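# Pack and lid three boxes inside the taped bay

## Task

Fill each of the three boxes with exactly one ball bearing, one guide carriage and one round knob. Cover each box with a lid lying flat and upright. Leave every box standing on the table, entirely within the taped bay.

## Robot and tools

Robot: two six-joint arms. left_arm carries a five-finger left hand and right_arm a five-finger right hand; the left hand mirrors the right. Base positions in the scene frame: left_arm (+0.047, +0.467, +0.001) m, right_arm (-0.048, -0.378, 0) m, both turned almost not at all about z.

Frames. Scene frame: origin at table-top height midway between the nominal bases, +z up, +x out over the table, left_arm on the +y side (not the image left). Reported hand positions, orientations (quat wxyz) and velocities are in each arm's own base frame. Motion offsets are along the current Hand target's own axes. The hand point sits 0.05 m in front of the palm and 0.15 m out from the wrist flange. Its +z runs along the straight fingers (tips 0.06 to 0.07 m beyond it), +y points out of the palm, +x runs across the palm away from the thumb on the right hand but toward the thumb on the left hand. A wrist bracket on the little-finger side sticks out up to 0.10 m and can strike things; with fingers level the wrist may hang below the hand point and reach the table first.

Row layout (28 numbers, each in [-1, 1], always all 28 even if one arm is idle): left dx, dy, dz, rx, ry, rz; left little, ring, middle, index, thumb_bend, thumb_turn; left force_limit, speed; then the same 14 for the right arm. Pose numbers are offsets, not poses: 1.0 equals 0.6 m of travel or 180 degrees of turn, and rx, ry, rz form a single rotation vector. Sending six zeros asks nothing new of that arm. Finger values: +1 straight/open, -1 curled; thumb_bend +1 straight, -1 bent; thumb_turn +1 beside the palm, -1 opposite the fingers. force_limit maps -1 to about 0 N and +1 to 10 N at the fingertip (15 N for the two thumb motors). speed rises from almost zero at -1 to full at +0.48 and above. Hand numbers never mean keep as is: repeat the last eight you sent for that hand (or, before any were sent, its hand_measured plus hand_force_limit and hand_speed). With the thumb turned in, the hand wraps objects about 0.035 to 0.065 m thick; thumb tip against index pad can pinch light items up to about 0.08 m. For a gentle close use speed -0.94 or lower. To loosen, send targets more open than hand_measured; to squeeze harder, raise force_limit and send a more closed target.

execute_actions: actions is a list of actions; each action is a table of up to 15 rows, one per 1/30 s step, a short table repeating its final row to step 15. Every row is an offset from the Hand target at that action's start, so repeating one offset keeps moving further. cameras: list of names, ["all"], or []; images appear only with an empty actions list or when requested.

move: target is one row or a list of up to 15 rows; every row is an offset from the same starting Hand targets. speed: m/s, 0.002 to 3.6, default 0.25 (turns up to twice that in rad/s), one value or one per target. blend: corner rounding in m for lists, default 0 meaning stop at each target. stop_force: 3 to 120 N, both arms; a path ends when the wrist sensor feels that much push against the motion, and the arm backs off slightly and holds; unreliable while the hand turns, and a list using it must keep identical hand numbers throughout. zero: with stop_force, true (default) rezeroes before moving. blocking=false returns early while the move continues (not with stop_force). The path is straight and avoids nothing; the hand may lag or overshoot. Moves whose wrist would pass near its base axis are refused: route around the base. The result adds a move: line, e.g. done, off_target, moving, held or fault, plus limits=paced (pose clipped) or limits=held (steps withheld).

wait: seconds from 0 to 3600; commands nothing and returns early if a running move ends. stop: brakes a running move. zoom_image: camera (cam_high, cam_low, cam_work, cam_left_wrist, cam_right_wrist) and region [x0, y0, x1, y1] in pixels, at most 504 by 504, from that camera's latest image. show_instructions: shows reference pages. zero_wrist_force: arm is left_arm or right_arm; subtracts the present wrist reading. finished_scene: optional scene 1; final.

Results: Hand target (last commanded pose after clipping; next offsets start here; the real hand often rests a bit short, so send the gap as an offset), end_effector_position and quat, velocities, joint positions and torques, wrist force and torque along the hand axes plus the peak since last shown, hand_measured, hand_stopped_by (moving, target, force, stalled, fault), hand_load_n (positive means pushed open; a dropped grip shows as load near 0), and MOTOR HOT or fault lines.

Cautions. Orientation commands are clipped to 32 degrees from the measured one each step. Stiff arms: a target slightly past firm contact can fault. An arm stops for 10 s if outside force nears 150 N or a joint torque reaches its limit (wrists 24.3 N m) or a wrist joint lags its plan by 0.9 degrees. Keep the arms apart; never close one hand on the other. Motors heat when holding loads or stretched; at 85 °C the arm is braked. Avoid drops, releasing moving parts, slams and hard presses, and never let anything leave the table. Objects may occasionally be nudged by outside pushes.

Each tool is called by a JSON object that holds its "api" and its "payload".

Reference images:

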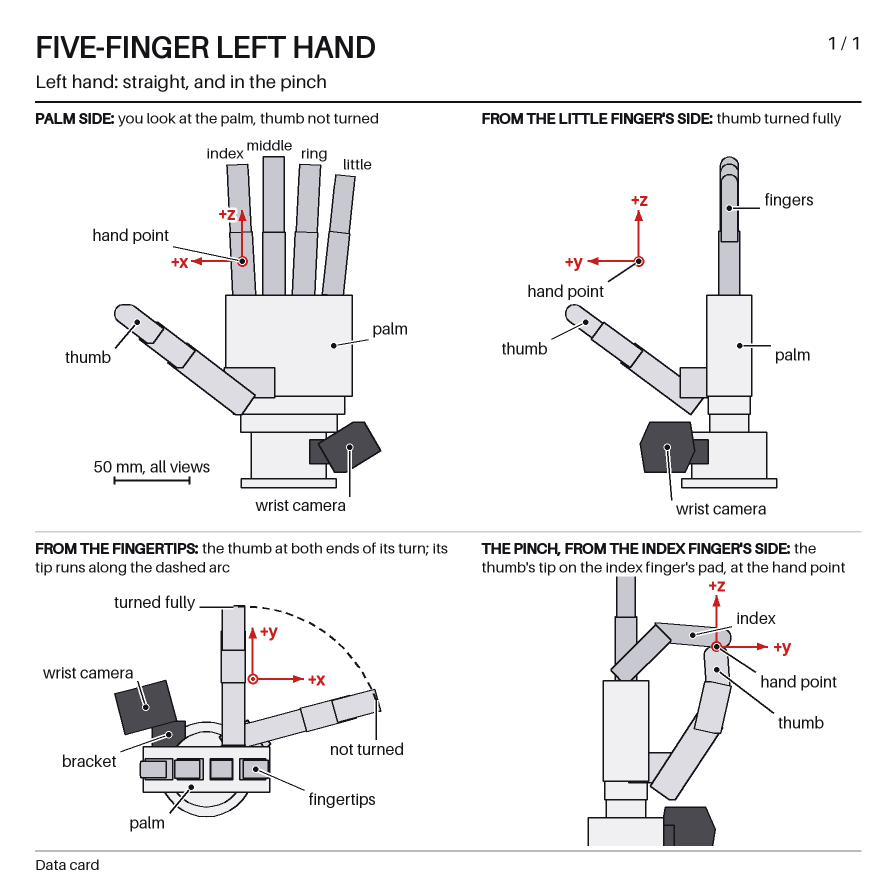

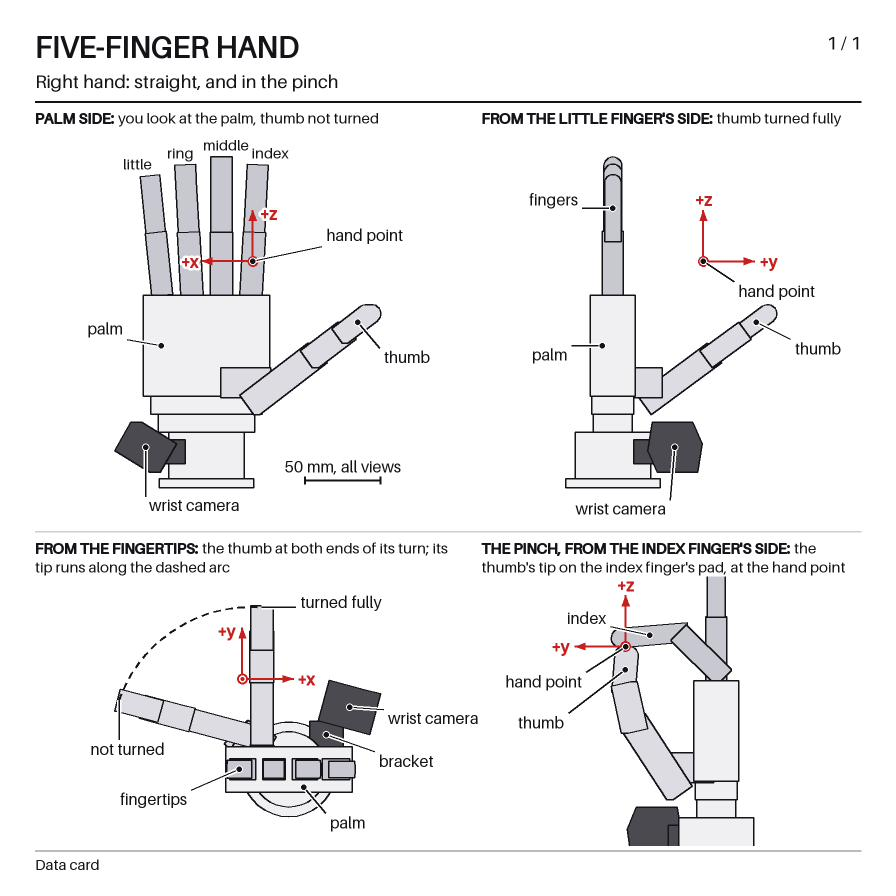

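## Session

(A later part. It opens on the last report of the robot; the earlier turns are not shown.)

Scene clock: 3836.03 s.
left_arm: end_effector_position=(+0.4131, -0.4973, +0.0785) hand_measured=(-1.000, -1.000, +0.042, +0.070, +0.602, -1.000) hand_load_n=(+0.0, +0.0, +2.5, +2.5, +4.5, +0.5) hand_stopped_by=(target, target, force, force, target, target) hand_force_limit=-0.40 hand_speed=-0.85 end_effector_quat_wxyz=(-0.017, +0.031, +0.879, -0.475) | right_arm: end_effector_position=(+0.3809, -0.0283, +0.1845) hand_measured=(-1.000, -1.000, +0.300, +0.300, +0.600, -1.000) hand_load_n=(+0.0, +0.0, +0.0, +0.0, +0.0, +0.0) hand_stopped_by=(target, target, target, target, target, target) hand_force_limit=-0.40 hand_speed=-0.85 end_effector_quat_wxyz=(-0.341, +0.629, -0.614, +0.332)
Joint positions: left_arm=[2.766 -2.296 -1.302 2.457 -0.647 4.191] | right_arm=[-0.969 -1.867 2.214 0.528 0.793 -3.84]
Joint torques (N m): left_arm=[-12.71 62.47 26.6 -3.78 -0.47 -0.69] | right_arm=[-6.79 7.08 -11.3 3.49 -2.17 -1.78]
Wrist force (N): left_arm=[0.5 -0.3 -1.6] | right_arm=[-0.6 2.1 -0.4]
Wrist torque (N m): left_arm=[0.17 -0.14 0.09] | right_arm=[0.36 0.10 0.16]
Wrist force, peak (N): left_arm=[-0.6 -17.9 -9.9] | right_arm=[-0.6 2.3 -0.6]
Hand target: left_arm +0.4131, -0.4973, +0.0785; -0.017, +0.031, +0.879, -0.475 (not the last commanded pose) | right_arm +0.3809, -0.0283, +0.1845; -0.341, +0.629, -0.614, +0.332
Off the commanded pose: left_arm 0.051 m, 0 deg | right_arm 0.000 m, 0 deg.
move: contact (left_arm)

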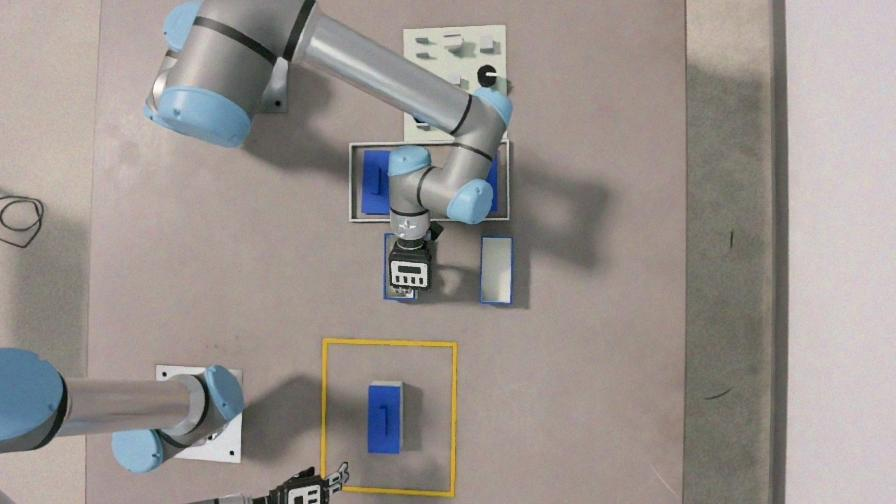

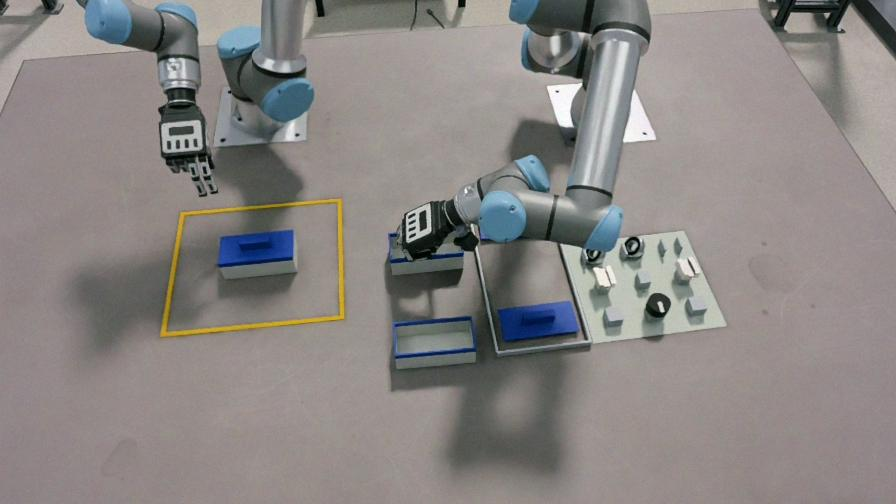

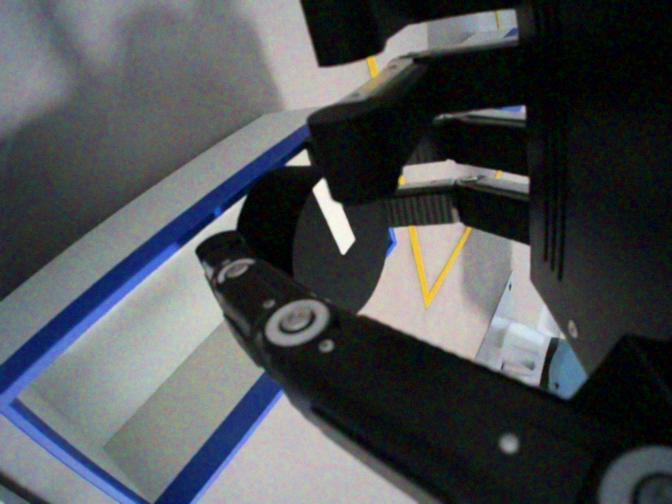

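{"api": "wait", "payload": {"seconds": 0.1, "cameras": ["cam_low","cam_work","cam_high"]}}

{"api": "zoom_image", "payload": {"camera": "cam_low", "region": [350, 150, 550, 330]}}

{"api": "zoom_image", "payload": {"camera": "cam_work", "region": [380, 120, 640, 280]}}

Scene clock: 3907.07 s.
left_arm: end_effector_position=(+0.4131, -0.4973, +0.0785) hand_measured=(-1.000, -1.000, +0.042, +0.070, +0.602, -1.000) hand_load_n=(+0.0, +0.0, +3.0, +3.0, +4.5, +0.5) hand_stopped_by=(target, target, force, force, target, target) hand_force_limit=-0.40 hand_speed=-0.85 end_effector_quat_wxyz=(-0.017, +0.031, +0.879, -0.475) | right_arm: end_effector_position=(+0.3809, -0.0283, +0.1845) hand_measured=(-1.000, -1.000, +0.300, +0.300, +0.600, -1.000) hand_load_n=(+0.0, +0.0, +0.0, +0.0, +0.0, +0.5) hand_stopped_by=(target, target, target, target, target, target) hand_force_limit=-0.40 hand_speed=-0.85 end_effector_quat_wxyz=(-0.341, +0.629, -0.614, +0.332)
Joint positions: left_arm=[2.766 -2.296 -1.302 2.457 -0.647 4.191] | right_arm=[-0.969 -1.867 2.214 0.528 0.793 -3.84]
Joint torques (N m): left_arm=[-12.34 62.52 27.74 -3.98 -0.46 -0.53] | right_arm=[-7.13 6.38 -10.94 3.31 -2.15 -1.7]
Wrist force (N): left_arm=[0.5 -0.8 -1.7] | right_arm=[-0.5 2.2 -0.5]
Wrist torque (N m): left_arm=[0.11 -0.14 0.11] | right_arm=[0.38 0.09 0.16]
Wrist force, peak (N): left_arm=[0.6 -1.2 -1.9] | right_arm=[-0.5 2.3 -0.5]
Hand target: left_arm +0.4131, -0.4973, +0.0785; -0.017, +0.031, +0.879, -0.475 (not the last commanded pose) | right_arm +0.3809, -0.0283, +0.1845; -0.341, +0.629, -0.614, +0.332
Off the commanded pose: left_arm 0.051 m, 0 deg | right_arm 0.000 m, 0 deg.
wait: 0.10 s; at rest from the start
Images, in order (width x height): cam_high 896x504, cam_low 896x504, cam_work 896x504.

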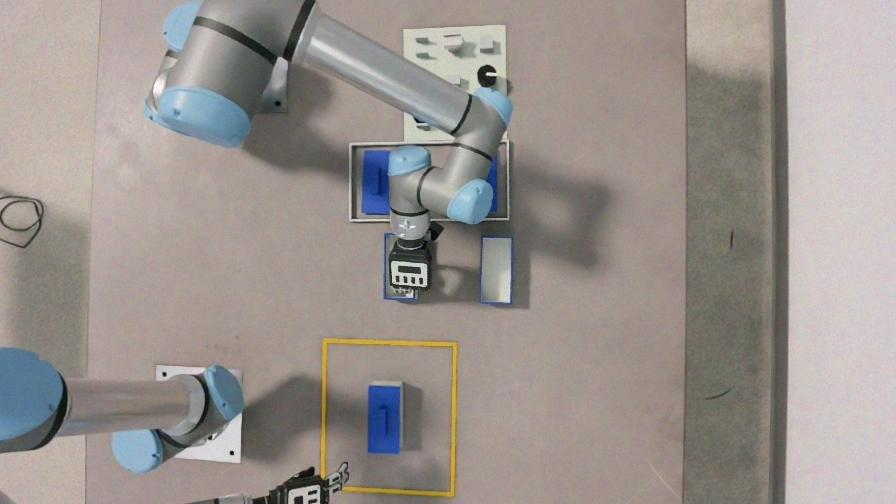

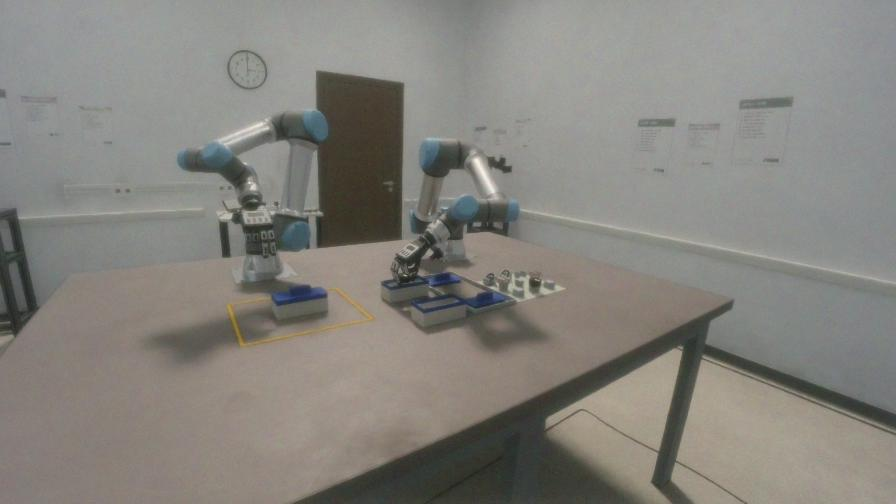

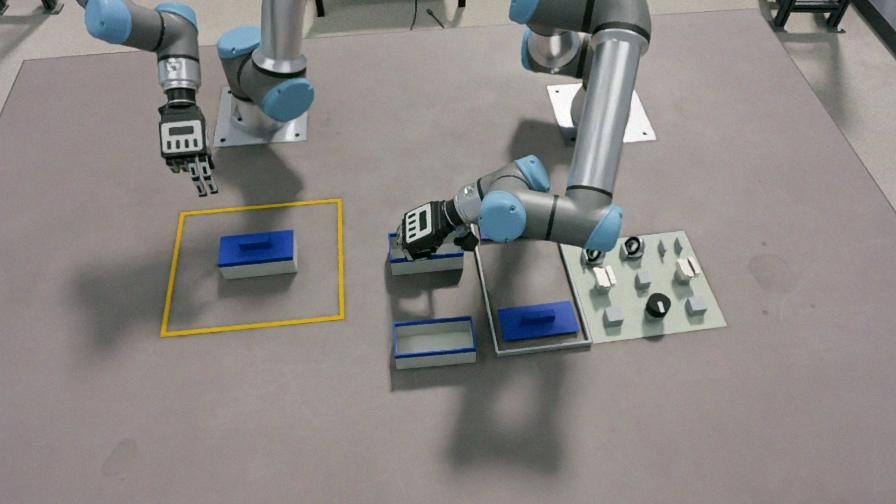

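Scaled by 2.520 from the camera's image (finer frame: 1280x720).

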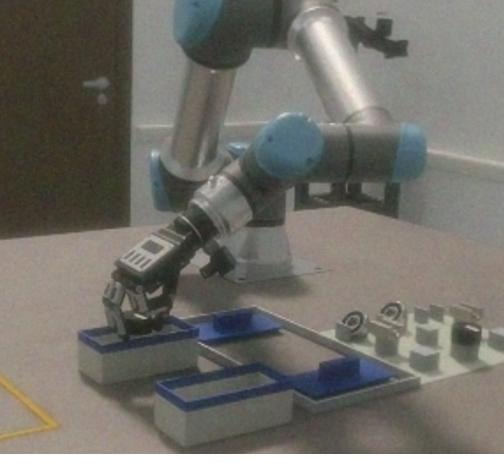

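Scaled by 1.938 from the camera's image (finer frame: 1280x720).

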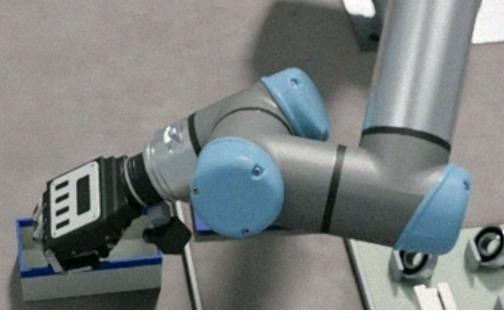

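{"api": "zoom_image", "payload": {"camera": "cam_low", "region": [370, 240, 440, 310]}}

Scaled by 7.200 from the camera's image (finer frame: 1280x720).

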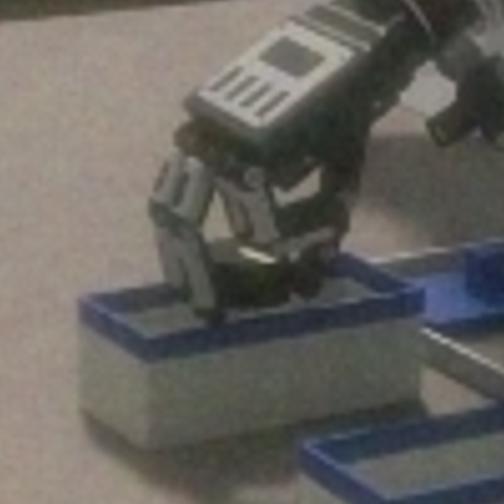

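{"api": "move", "payload": {"target": [0.0116,-0.0074,-0.0039,0,0,0,-1,-1,-0.2,-0.2,0.6,-1,-0.4,-0.85,0,0,0,0,0,0,-1,-1,0.3,0.3,0.6,-1,-0.4,-0.85], "speed": 0.05, "cameras": ["cam_high","cam_low","cam_work"]}}

Scene clock: 3970.97 s.
left_arm: end_effector_position=(+0.4063, -0.4972, +0.0834) hand_measured=(-1.000, -1.000, +0.042, +0.070, +0.602, -1.000) hand_load_n=(+0.0, +0.0, +3.0, +3.0, +4.5, +0.5) hand_stopped_by=(target, target, force, force, target, target) hand_force_limit=-0.40 hand_speed=-0.85 end_effector_quat_wxyz=(-0.017, +0.031, +0.879, -0.475) | right_arm: end_effector_position=(+0.3809, -0.0283, +0.1845) hand_measured=(-1.000, -1.000, +0.300, +0.300, +0.600, -1.000) hand_load_n=(+0.0, +0.0, +0.0, +0.0, +0.0, +0.0) hand_stopped_by=(target, target, target, target, target, target) hand_force_limit=-0.40 hand_speed=-0.85 end_effector_quat_wxyz=(-0.341, +0.629, -0.614, +0.332)
Joint positions: left_arm=[2.761 -2.277 -1.321 2.463 -0.649 4.184] | right_arm=[-0.969 -1.867 2.214 0.528 0.793 -3.84]
Joint torques (N m): left_arm=[-13.34 64.03 3.91 0.14 -0.26 -1.29] | right_arm=[-6.94 6.76 -11.92 3.31 -2.14 -1.76]
Wrist force (N): left_arm=[0.5 0.7 -0.7] | right_arm=[-0.5 1.9 -0.5]
Wrist torque (N m): left_arm=[0.11 -0.11 0.08] | right_arm=[0.33 0.09 0.16]
Wrist force, peak (N): left_arm=[0.5 -1.2 -1.9] | right_arm=[-0.6 2.4 -0.5]
Hand target: left_arm +0.4062, -0.4972, +0.0835; -0.017, +0.031, +0.879, -0.475 | right_arm +0.3809, -0.0283, +0.1845; -0.341, +0.629, -0.614, +0.332
Off the commanded pose: left_arm 0.000 m, 0 deg | right_arm 0.000 m, 0 deg.
move: done

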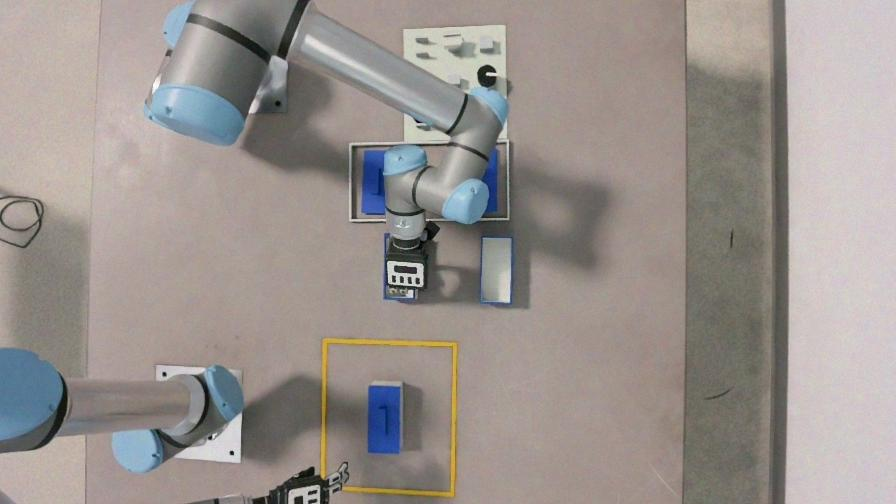

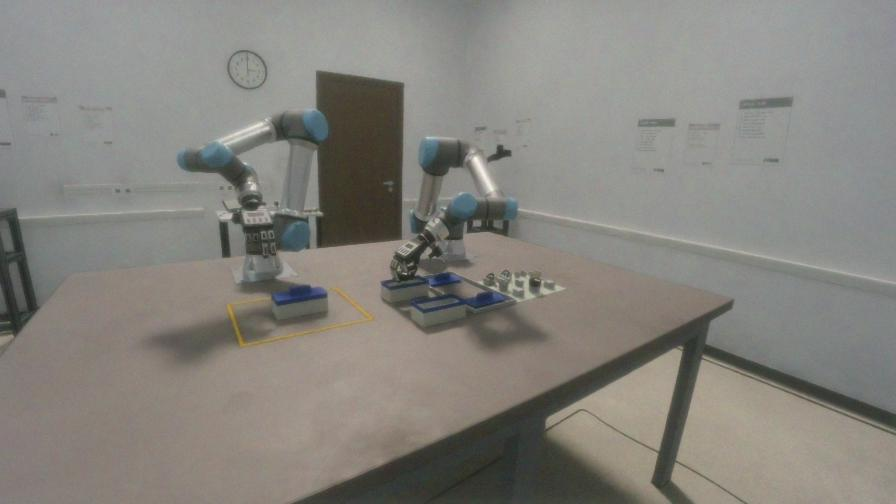

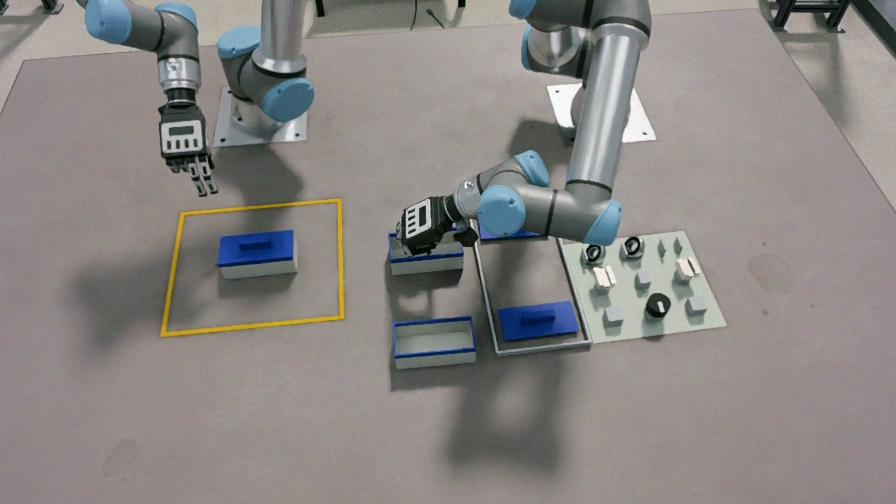

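{"api": "zoom_image", "payload": {"camera": "cam_high", "region": [370, 220, 450, 320]}}

{"api": "zoom_image", "payload": {"camera": "cam_work", "region": [370, 180, 480, 290]}}

{"api": "zoom_image", "payload": {"camera": "cam_low", "region": [370, 240, 440, 310]}}

Scaled by 5.040 from the camera's image (finer frame: 1280x720).

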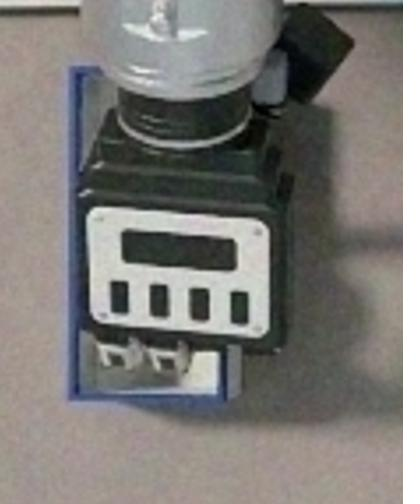

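Scaled by 4.582 from the camera's image (finer frame: 1280x720).

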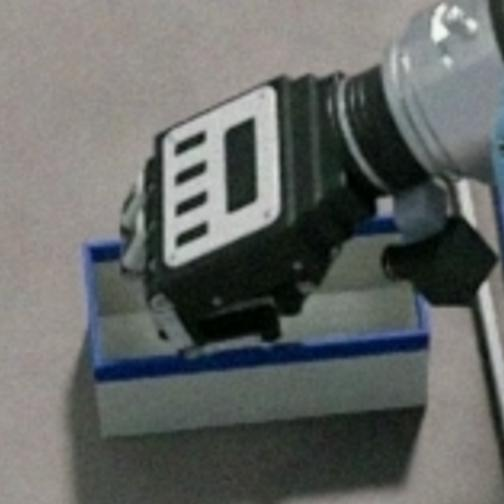

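Scaled by 7.200 from the camera's image (finer frame: 1280x720).

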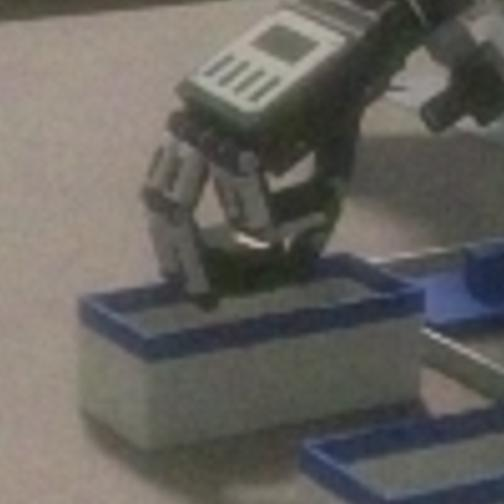

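{"api": "move", "payload": {"target": [0,0.0795,0.0519,0,0,0,-1,-1,-0.2,-0.2,0.6,-1,-0.4,-0.85,0,0,0,0,0,0,-1,-1,0.3,0.3,0.6,-1,-0.4,-0.85], "speed": 0.02, "stop_force": 3, "cameras": ["cam_high","cam_low","cam_work"]}}

Scene clock: 3993.77 s.
left_arm: end_effector_position=(+0.4061, -0.4972, +0.0265) hand_measured=(-1.000, -1.000, +0.042, +0.070, +0.602, -1.000) hand_load_n=(+0.0, +0.0, +2.5, +2.5, +5.0, +0.5) hand_stopped_by=(target, target, force, force, target, target) hand_force_limit=-0.40 hand_speed=-0.85 end_effector_quat_wxyz=(-0.017, +0.031, +0.879, -0.475) | right_arm: end_effector_position=(+0.3809, -0.0283, +0.1845) hand_measured=(-1.000, -1.000, +0.300, +0.300, +0.600, -1.000) hand_load_n=(+0.0, +0.0, +0.0, +0.0, +0.0, +0.0) hand_stopped_by=(target, target, target, target, target, target) hand_force_limit=-0.40 hand_speed=-0.85 end_effector_quat_wxyz=(-0.341, +0.629, -0.614, +0.332)
Joint positions: left_arm=[2.761 -2.344 -1.364 2.573 -0.649 4.184] | right_arm=[-0.969 -1.867 2.214 0.528 0.793 -3.84]
Joint torques (N m): left_arm=[10.96 35.24 4.8 0.16 2.31 -1.02] | right_arm=[-6.79 6.72 -12.21 3.33 -2.03 -1.65]
Wrist force (N): left_arm=[0.4 0.3 -0.8] | right_arm=[-0.5 2.0 -0.4]
Wrist torque (N m): left_arm=[0.08 -0.11 0.10] | right_arm=[0.34 0.09 0.16]
Wrist force, peak (N): left_arm=[0.6 1.1 -0.8] | right_arm=[-0.3 2.4 -0.4]
Hand target: left_arm +0.4061, -0.4972, +0.0265; -0.017, +0.031, +0.879, -0.475 | right_arm +0.3809, -0.0283, +0.1845; -0.341, +0.629, -0.614, +0.332
Off the commanded pose: left_arm 0.000 m, 0 deg | right_arm 0.000 m, 0 deg.
move: done

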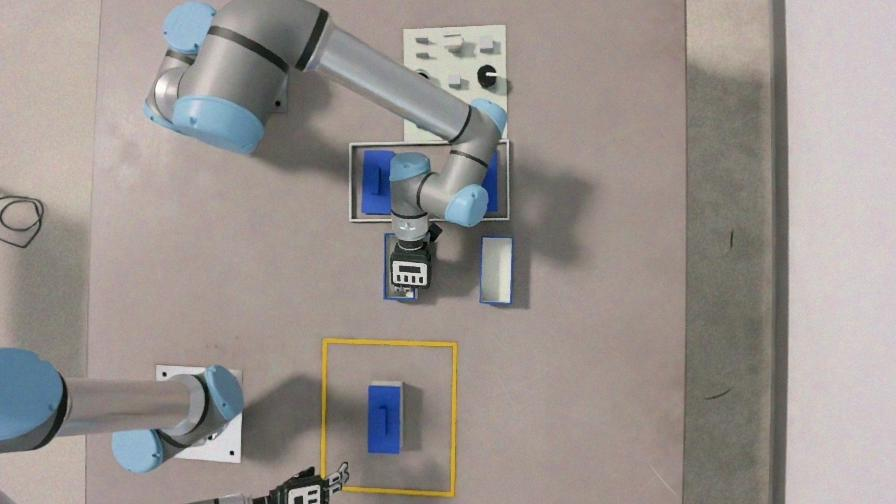

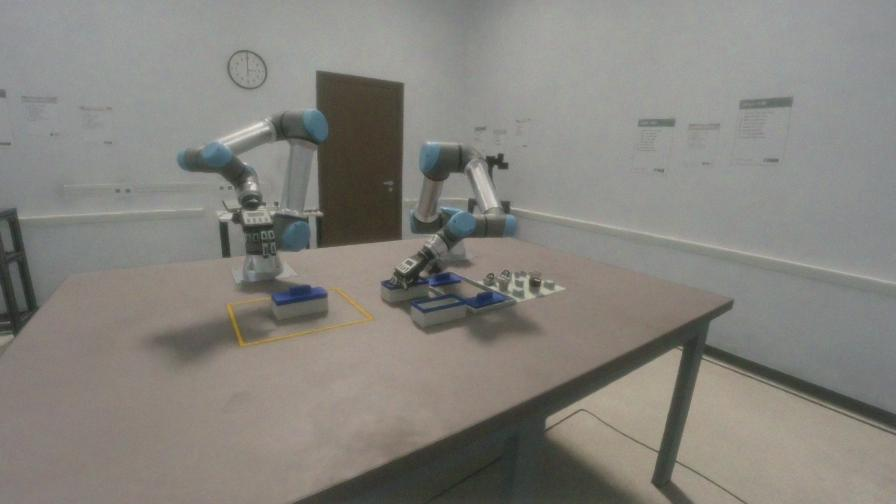

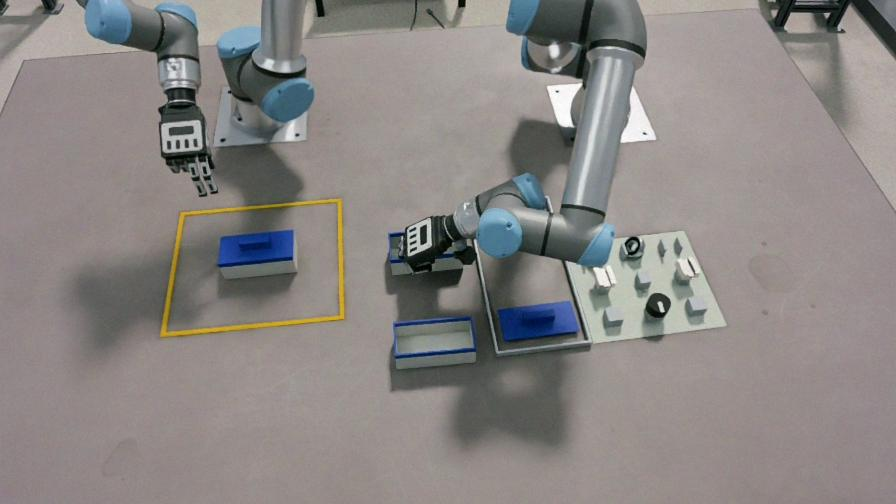

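{"api": "move", "payload": {"target": [0,0.0021,0.0014,0,0,0,-1,-1,-0.2,-0.2,0.6,-1,-0.4,-0.85,0,0,0,0,0,0,-1,-1,0.3,0.3,0.6,-1,-0.4,-0.85], "speed": 0.01, "stop_force": 3}}

{"api": "zoom_image", "payload": {"camera": "cam_high", "region": [370, 220, 450, 320]}}

Scene clock: 4000.80 s.
left_arm: end_effector_position=(+0.4061, -0.4972, +0.0264) hand_measured=(-1.000, -1.000, +0.042, +0.070, +0.602, -1.000) hand_load_n=(+0.0, +0.0, +2.5, +2.5, +4.5, +0.5) hand_stopped_by=(target, target, force, force, target, target) hand_force_limit=-0.40 hand_speed=-0.85 end_effector_quat_wxyz=(-0.017, +0.031, +0.879, -0.475) | right_arm: end_effector_position=(+0.3809, -0.0283, +0.1845) hand_measured=(-1.000, -1.000, +0.300, +0.300, +0.600, -1.000) hand_load_n=(+0.0, +0.0, +0.0, +0.0, +0.0, +0.0) hand_stopped_by=(target, target, target, target, target, target) hand_force_limit=-0.40 hand_speed=-0.85 end_effector_quat_wxyz=(-0.341, +0.629, -0.614, +0.332)
Joint positions: left_arm=[2.761 -2.345 -1.364 2.573 -0.649 4.184] | right_arm=[-0.969 -1.867 2.214 0.528 0.793 -3.84]
Joint torques (N m): left_arm=[5.75 45.25 7.69 -3.04 1.29 -1.18] | right_arm=[-6.67 6.77 -11.83 3.3 -1.99 -1.63]
Wrist force (N): left_arm=[0.6 -4.2 -2.8] | right_arm=[-0.6 2.1 -0.4]
Wrist torque (N m): left_arm=[-0.08 -0.18 0.21] | right_arm=[0.36 0.10 0.16]
Wrist force, peak (N): left_arm=[0.7 -4.2 -3.0] | right_arm=[-0.4 2.4 -0.4]
Hand target: left_arm +0.4061, -0.4972, +0.0265; -0.017, +0.031, +0.879, -0.475 (not the last commanded pose) | right_arm +0.3809, -0.0283, +0.1845; -0.341, +0.629, -0.614, +0.332
Off the commanded pose: left_arm 0.001 m, 0 deg | right_arm 0.000 m, 0 deg.
move: contact (left_arm)

Scaled by 5.040 from the camera's image (finer frame: 1280x720).
This view is cut from an older image: the scene may have changed since it was taken.

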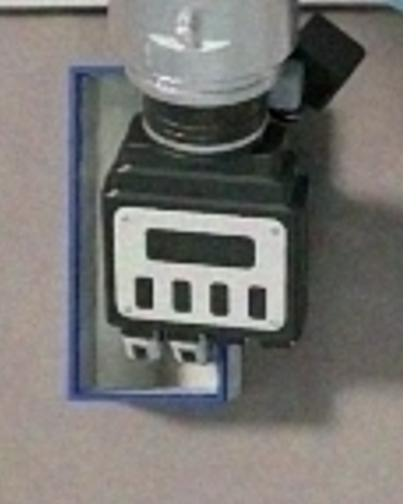

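{"api": "execute_actions", "payload": {"actions": [[[0,0,0,0,0,0,-1,-1,0.14,0.14,0.76,-1,-0.4,-0.85,0,0,0,0,0,0,-1,-1,0.3,0.3,0.6,-1,-0.4,-0.85]],[[0,0,0,0,0,0,-1,-1,0.14,0.14,0.76,-1,-0.4,-0.85,0,0,0,0,0,0,-1,-1,0.3,0.3,0.6,-1,-0.4,-0.85]]]}}

Scene clock: 4007.30 s.
left_arm: end_effector_position=(+0.4061, -0.4972, +0.0265) hand_measured=(-1.000, -1.000, +0.138, +0.140, +0.760, -1.000) hand_load_n=(+0.0, +0.0, -5.5, +0.0, +0.0, +0.0) hand_stopped_by=(target, target, target, target, target, target) hand_force_limit=-0.40 hand_speed=-0.85 end_effector_quat_wxyz=(-0.017, +0.031, +0.879, -0.475) | right_arm: end_effector_position=(+0.3809, -0.0283, +0.1845) hand_measured=(-1.000, -1.000, +0.300, +0.300, +0.600, -1.000) hand_load_n=(+0.0, +0.0, +0.0, +0.0, +0.0, +0.0) hand_stopped_by=(target, target, target, target, target, target) hand_force_limit=-0.40 hand_speed=-0.85 end_effector_quat_wxyz=(-0.341, +0.629, -0.614, +0.332)
Joint positions: left_arm=[2.761 -2.344 -1.364 2.573 -0.649 4.184] | right_arm=[-0.969 -1.867 2.214 0.528 0.793 -3.84]
Joint torques (N m): left_arm=[6.83 38.48 19.14 -0.62 -0.64 -0.81] | right_arm=[-7.2 5.35 -12.06 3.33 -2.1 -1.64]
Wrist force (N): left_arm=[1.3 -11.7 -12.0] | right_arm=[-0.4 2.2 -0.4]
Wrist torque (N m): left_arm=[-0.13 -0.44 0.41] | right_arm=[0.37 0.07 0.17]
Wrist force, peak (N): left_arm=[1.0 -12.8 -12.8] | right_arm=[-0.5 2.3 -0.6]
Hand target: left_arm +0.4061, -0.4972, +0.0265; -0.017, +0.031, +0.879, -0.475 | right_arm +0.3809, -0.0283, +0.1845; -0.341, +0.629, -0.614, +0.332
Off the commanded pose: left_arm 0.000 m, 0 deg | right_arm 0.000 m, 0 deg.
Step readings (end_effector_position of left_arm | right_arm):
0: (+0.4061, -0.4972, +0.0265) | (+0.3809, -0.0283, +0.1845)
1: (+0.4061, -0.4972, +0.0265) | (+0.3809, -0.0283, +0.1845)
2: (+0.4061, -0.4972, +0.0265) | (+0.3809, -0.0283, +0.1845)
4: (+0.4061, -0.4972, +0.0265) | (+0.3809, -0.0283, +0.1845)
8: (+0.4061, -0.4972, +0.0265) | (+0.3809, -0.0283, +0.1845)
15: (+0.4061, -0.4972, +0.0265) | (+0.3809, -0.0283, +0.1845)
16: (+0.4061, -0.4972, +0.0265) | (+0.3809, -0.0283, +0.1845)
17: (+0.4061, -0.4972, +0.0265) | (+0.3809, -0.0283, +0.1845)
19: (+0.4061, -0.4972, +0.0265) | (+0.3809, -0.0283, +0.1845)
23: (+0.4061, -0.4972, +0.0265) | (+0.3809, -0.0283, +0.1845)
30: (+0.4061, -0.4972, +0.0265) | (+0.3809, -0.0283, +0.1845)

{"api": "move", "payload": {"target": [0,-0.007,-0.0046,0,0,0,-1,-1,0.14,0.14,0.76,-1,-0.4,-0.85,0,0,0,0,0,0,-1,-1,0.3,0.3,0.6,-1,-0.4,-0.85], "speed": 0.03}}

{"api": "move", "payload": {"target": [0,-0.1535,-0.1001,0,0,0,-1,-1,0.14,0.14,0.76,-1,-0.4,-0.85,0,0,0,0,0,0,-1,-1,0.3,0.3,0.6,-1,-0.4,-0.85], "speed": 0.08, "cameras": ["cam_high"]}}

Scene clock: 4020.97 s.
left_arm: end_effector_position=(+0.4061, -0.4972, +0.0313) hand_measured=(-1.000, -1.000, +0.138, +0.140, +0.760, -1.000) hand_load_n=(+0.0, +0.0, +0.0, +0.0, +0.0, +0.0) hand_stopped_by=(target, target, target, target, target, target) hand_force_limit=-0.40 hand_speed=-0.85 end_effector_quat_wxyz=(-0.017, +0.031, +0.879, -0.475) | right_arm: end_effector_position=(+0.3809, -0.0283, +0.1845) hand_measured=(-1.000, -1.000, +0.300, +0.300, +0.600, -1.000) hand_load_n=(+0.0, +0.0, +0.0, +0.0, +0.0, +0.0) hand_stopped_by=(target, target, target, target, target, target) hand_force_limit=-0.40 hand_speed=-0.85 end_effector_quat_wxyz=(-0.341, +0.629, -0.614, +0.332)
Joint positions: left_arm=[2.761 -2.338 -1.361 2.564 -0.649 4.184] | right_arm=[-0.969 -1.867 2.214 0.528 0.793 -3.84]
Joint torques (N m): left_arm=[7.32 63.55 26.31 -3.63 0.4 -1.1] | right_arm=[-7.09 5.88 -12.3 3.12 -2.1 -1.53]
Wrist force (N): left_arm=[0.4 0.4 -1.3] | right_arm=[-0.3 2.2 -0.3]
Wrist torque (N m): left_arm=[0.14 -0.11 0.09] | right_arm=[0.35 0.06 0.17]
Wrist force, peak (N): left_arm=[0.9 -12.7 -12.9] | right_arm=[-0.6 2.3 -0.5]
Hand target: left_arm +0.4061, -0.4972, +0.0315; -0.017, +0.031, +0.879, -0.475 | right_arm +0.3809, -0.0283, +0.1845; -0.341, +0.629, -0.614, +0.332
Off the commanded pose: left_arm 0.000 m, 0 deg | right_arm 0.000 m, 0 deg.
move: done

Scene clock: 4022.90 s.
left_arm: end_effector_position=(+0.4061, -0.4974, +0.1413) hand_measured=(-1.000, -1.000, +0.138, +0.140, +0.760, -1.000) hand_load_n=(+0.0, +0.0, +0.0, +0.5, +0.0, +0.0) hand_stopped_by=(target, target, target, target, target, target) hand_force_limit=-0.40 hand_speed=-0.85 end_effector_quat_wxyz=(-0.017, +0.031, +0.879, -0.475) | right_arm: end_effector_position=(+0.3809, -0.0283, +0.1845) hand_measured=(-1.000, -1.000, +0.300, +0.300, +0.600, -1.000) hand_load_n=(+0.5, +0.0, +0.0, +0.0, +0.0, +0.0) hand_stopped_by=(target, target, target, target, target, target) hand_force_limit=-0.40 hand_speed=-0.85 end_effector_quat_wxyz=(-0.341, +0.629, -0.614, +0.332)
Joint positions: left_arm=[2.761 -2.223 -1.256 2.343 -0.649 4.183] | right_arm=[-0.969 -1.867 2.214 0.528 0.793 -3.84]
Joint torques (N m): left_arm=[-6 61.32 27.14 -3.84 -0.28 1.58] | right_arm=[-6.79 6.21 -11.83 3.26 -2.07 -1.57]
Wrist force (N): left_arm=[0.5 -0.1 -1.0] | right_arm=[-0.4 2.0 -0.4]
Wrist torque (N m): left_arm=[0.05 -0.13 -0.01] | right_arm=[0.36 0.08 0.17]
Wrist force, peak (N): left_arm=[0.7 0.3 -1.4] | right_arm=[-0.5 2.4 -0.5]
Hand target: left_arm +0.4062, -0.4974, +0.1414; -0.017, +0.031, +0.879, -0.475 | right_arm +0.3809, -0.0283, +0.1845; -0.341, +0.629, -0.614, +0.332
Off the commanded pose: left_arm 0.000 m, 0 deg | right_arm 0.000 m, 0 deg.
move: done

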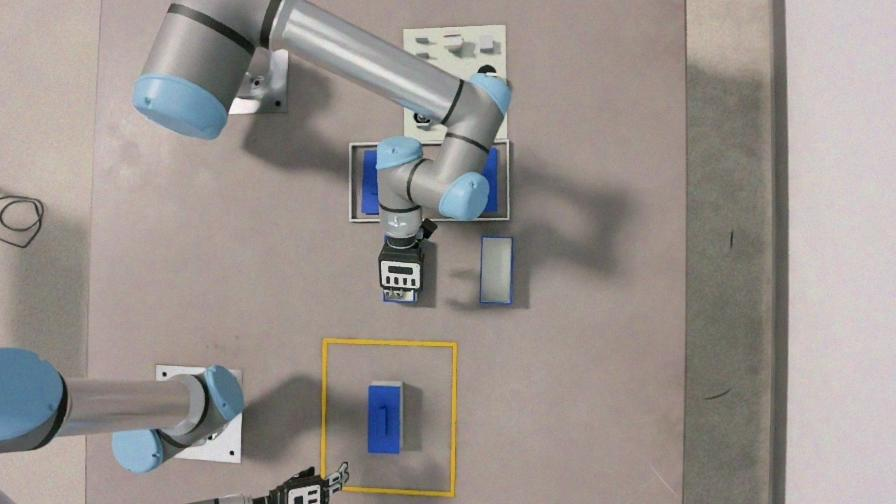

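{"api": "move", "payload": {"target": [-0.109,0.4644,-0.7729,0,-0.0455,0.0697,-1,-1,0.36,0.36,0.78,-1,-0.4,-0.5,0,0,0,0,0,0,-1,-1,0.3,0.3,0.6,-1,-0.4,-0.85], "speed": 0.35, "cameras": ["cam_high","cam_work"]}}

{"api": "zoom_image", "payload": {"camera": "cam_high", "region": [370, 220, 450, 320]}}

{"api": "zoom_image", "payload": {"camera": "cam_high", "region": [400, 20, 520, 140]}}

{"api": "zoom_image", "payload": {"camera": "cam_work", "region": [560, 190, 740, 340]}}

Scene clock: 4064.50 s.
left_arm: end_effector_position=(+0.5097, +0.0372, +0.1623) hand_measured=(-1.000, -1.000, +0.360, +0.360, +0.780, -1.000) hand_load_n=(+0.0, +0.5, +0.0, +0.0, +0.0, +0.0) hand_stopped_by=(target, target, target, target, target, target) hand_force_limit=-0.40 hand_speed=-0.50 end_effector_quat_wxyz=(+0.098, +0.093, +0.869, -0.475) | right_arm: end_effector_position=(+0.3809, -0.0283, +0.1845) hand_measured=(-1.000, -1.000, +0.300, +0.300, +0.600, -1.000) hand_load_n=(+0.0, +0.0, +0.0, +0.0, +0.0, +0.0) hand_stopped_by=(target, target, target, target, target, target) hand_force_limit=-0.40 hand_speed=-0.85 end_effector_quat_wxyz=(-0.341, +0.629, -0.614, +0.332)
Joint positions: left_arm=[3.79 -2.263 -1.421 1.414 -0.764 5.883] | right_arm=[-0.969 -1.867 2.214 0.528 0.793 -3.84]
Joint torques (N m): left_arm=[12.27 32.64 25.23 -4.71 -0.72 1.16] | right_arm=[-6.69 5.87 -12.67 3.2 -2.05 -1.5]
Wrist force (N): left_arm=[0.8 0.2 -0.8] | right_arm=[-0.5 2.1 -0.4]
Wrist torque (N m): left_arm=[0.03 -0.15 -0.06] | right_arm=[0.37 0.09 0.16]
Wrist force, peak (N): left_arm=[0.6 1.1 -1.7] | right_arm=[-0.3 2.3 -0.6]
Hand target: left_arm +0.5097, +0.0373, +0.1623; +0.098, +0.093, +0.869, -0.475 | right_arm +0.3809, -0.0283, +0.1845; -0.341, +0.629, -0.614, +0.332
Off the commanded pose: left_arm 0.000 m, 0 deg | right_arm 0.000 m, 0 deg.
move: done

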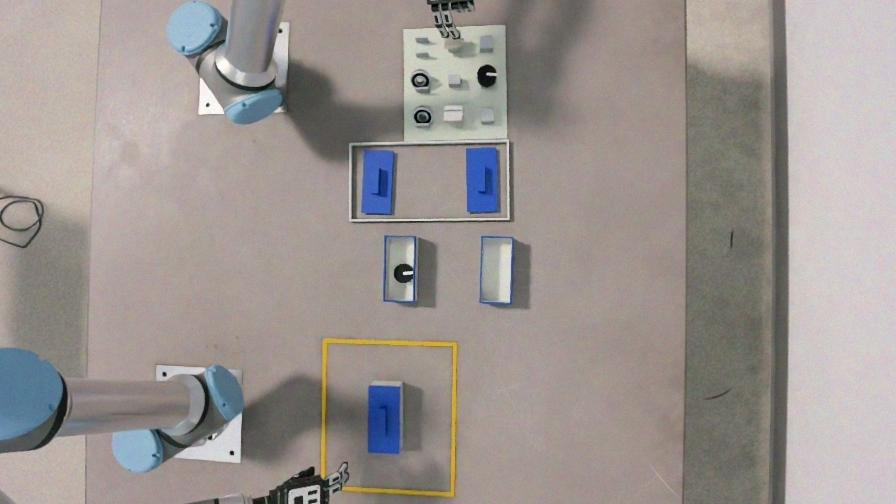

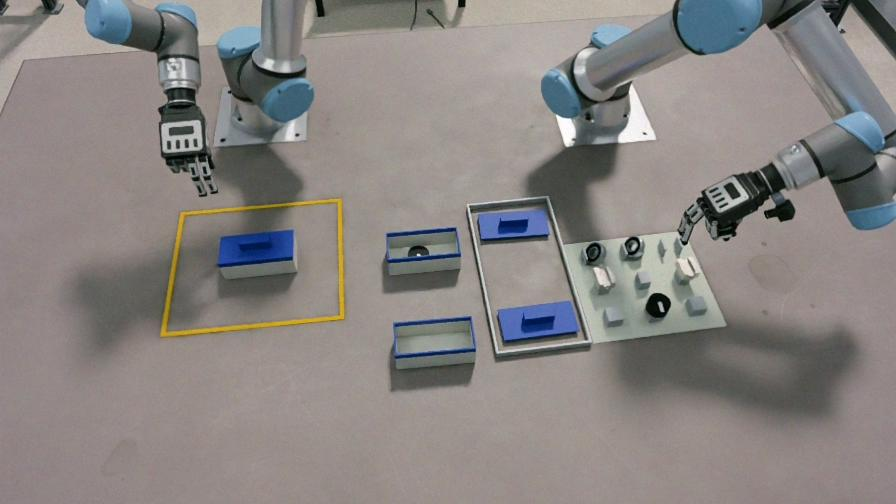

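Scaled by 5.040 from the camera's image (finer frame: 1280x720).

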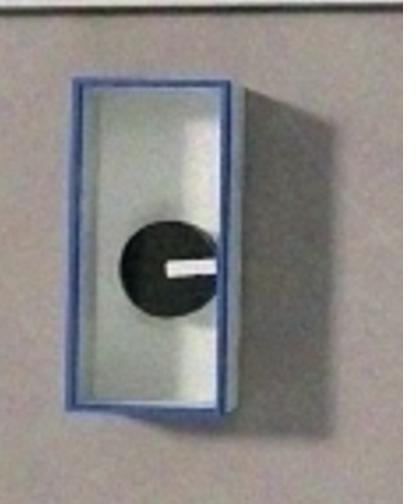

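Scaled by 4.200 from the camera's image (finer frame: 1280x720).

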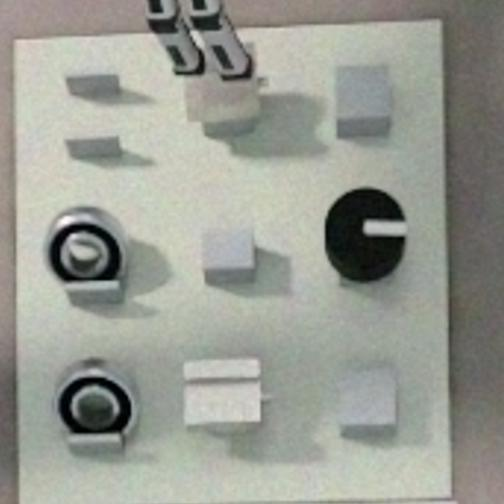

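Scaled by 2.800 from the camera's image (finer frame: 1280x720).

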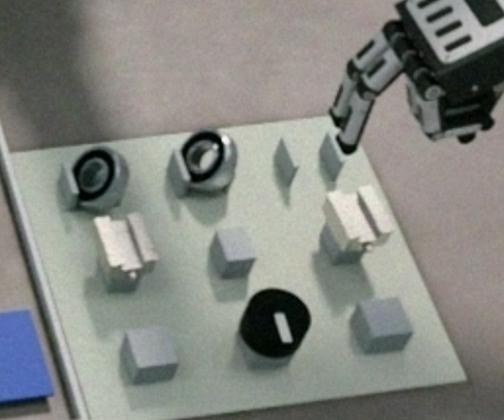

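{"api": "move", "payload": {"target": [0.0147,0.1147,0.0926,0,0,0,-1,-1,0.36,0.36,0.78,-1,-0.4,-0.5,0,0,0,0,0,0,-1,-1,0.3,0.3,0.6,-1,-0.4,-0.85], "speed": 0.15, "cameras": ["cam_high","cam_work"]}}

{"api": "zoom_image", "payload": {"camera": "cam_high", "region": [410, 10, 490, 70]}}

{"api": "zoom_image", "payload": {"camera": "cam_work", "region": [640, 200, 740, 310]}}

Scene clock: 4128.97 s.
left_arm: end_effector_position=(+0.5232, +0.0275, +0.0752) hand_measured=(-1.000, -1.000, +0.360, +0.360, +0.780, -1.000) hand_load_n=(+0.0, +0.0, +0.0, +0.0, +0.0, +0.0) hand_stopped_by=(target, target, target, target, target, target) hand_force_limit=-0.40 hand_speed=-0.50 end_effector_quat_wxyz=(+0.098, +0.093, +0.869, -0.475) | right_arm: end_effector_position=(+0.3809, -0.0283, +0.1845) hand_measured=(-1.000, -1.000, +0.300, +0.300, +0.600, -1.000) hand_load_n=(+0.0, +0.0, +0.0, +0.0, +0.0, +0.0) hand_stopped_by=(target, target, target, target, target, target) hand_force_limit=-0.40 hand_speed=-0.85 end_effector_quat_wxyz=(-0.341, +0.629, -0.614, +0.332)
Joint positions: left_arm=[3.761 -2.401 -1.424 1.578 -0.745 5.849] | right_arm=[-0.969 -1.867 2.214 0.528 0.793 -3.84]
Joint torques (N m): left_arm=[-12.71 33.15 23.58 -0.72 2.37 -1.51] | right_arm=[-6.58 5.23 -12.9 3.26 -2.01 -1.48]
Wrist force (N): left_arm=[0.8 0.3 -0.8] | right_arm=[-0.6 2.1 -0.3]
Wrist torque (N m): left_arm=[0.08 -0.12 0.10] | right_arm=[0.36 0.09 0.17]
Wrist force, peak (N): left_arm=[0.9 -0.4 -1.5] | right_arm=[-0.6 2.3 -0.6]
Hand target: left_arm +0.5233, +0.0275, +0.0750; +0.098, +0.093, +0.869, -0.475 | right_arm +0.3809, -0.0283, +0.1845; -0.341, +0.629, -0.614, +0.332
Off the commanded pose: left_arm 0.000 m, 0 deg | right_arm 0.000 m, 0 deg.
move: done

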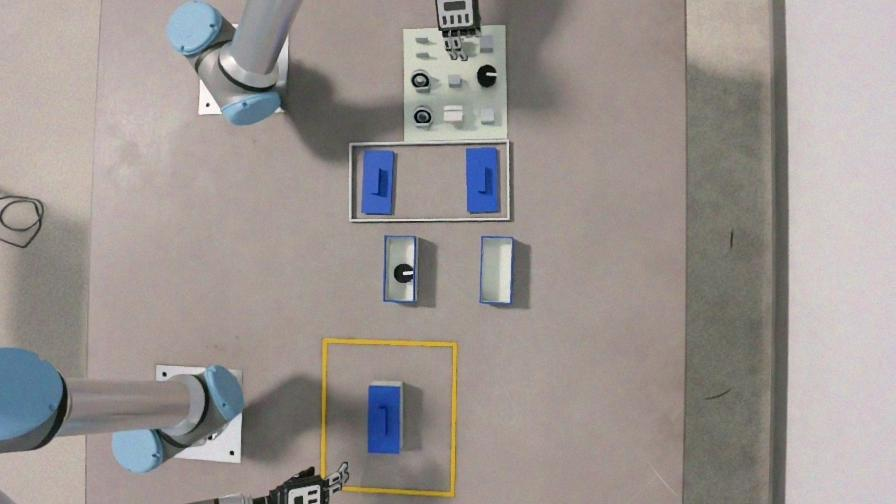

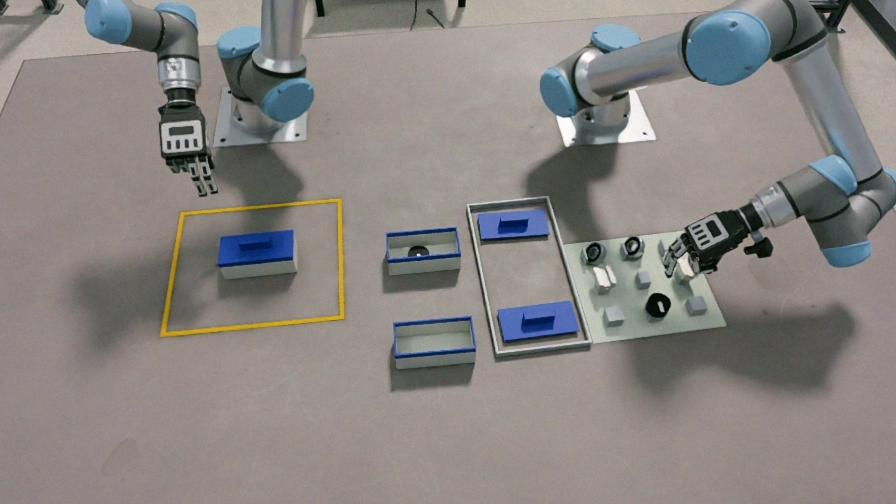

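Scaled by 6.300 from the camera's image (finer frame: 1280x720).

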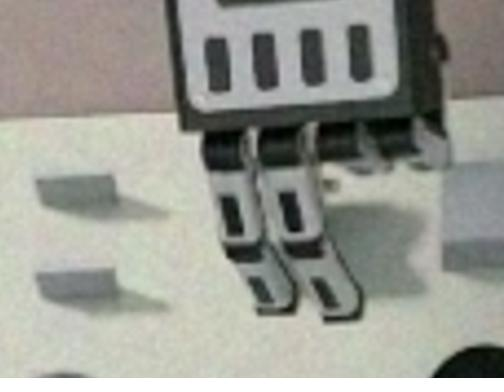

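Scaled by 4.582 from the camera's image (finer frame: 1280x720).

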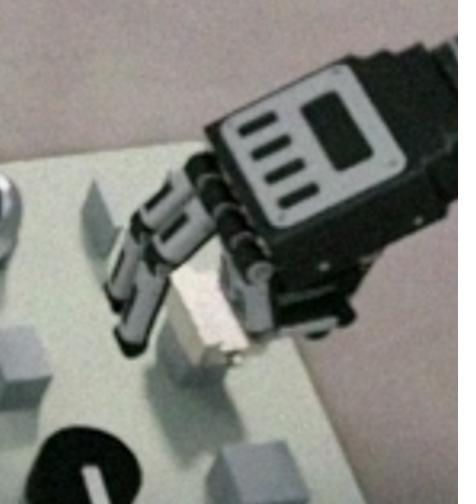

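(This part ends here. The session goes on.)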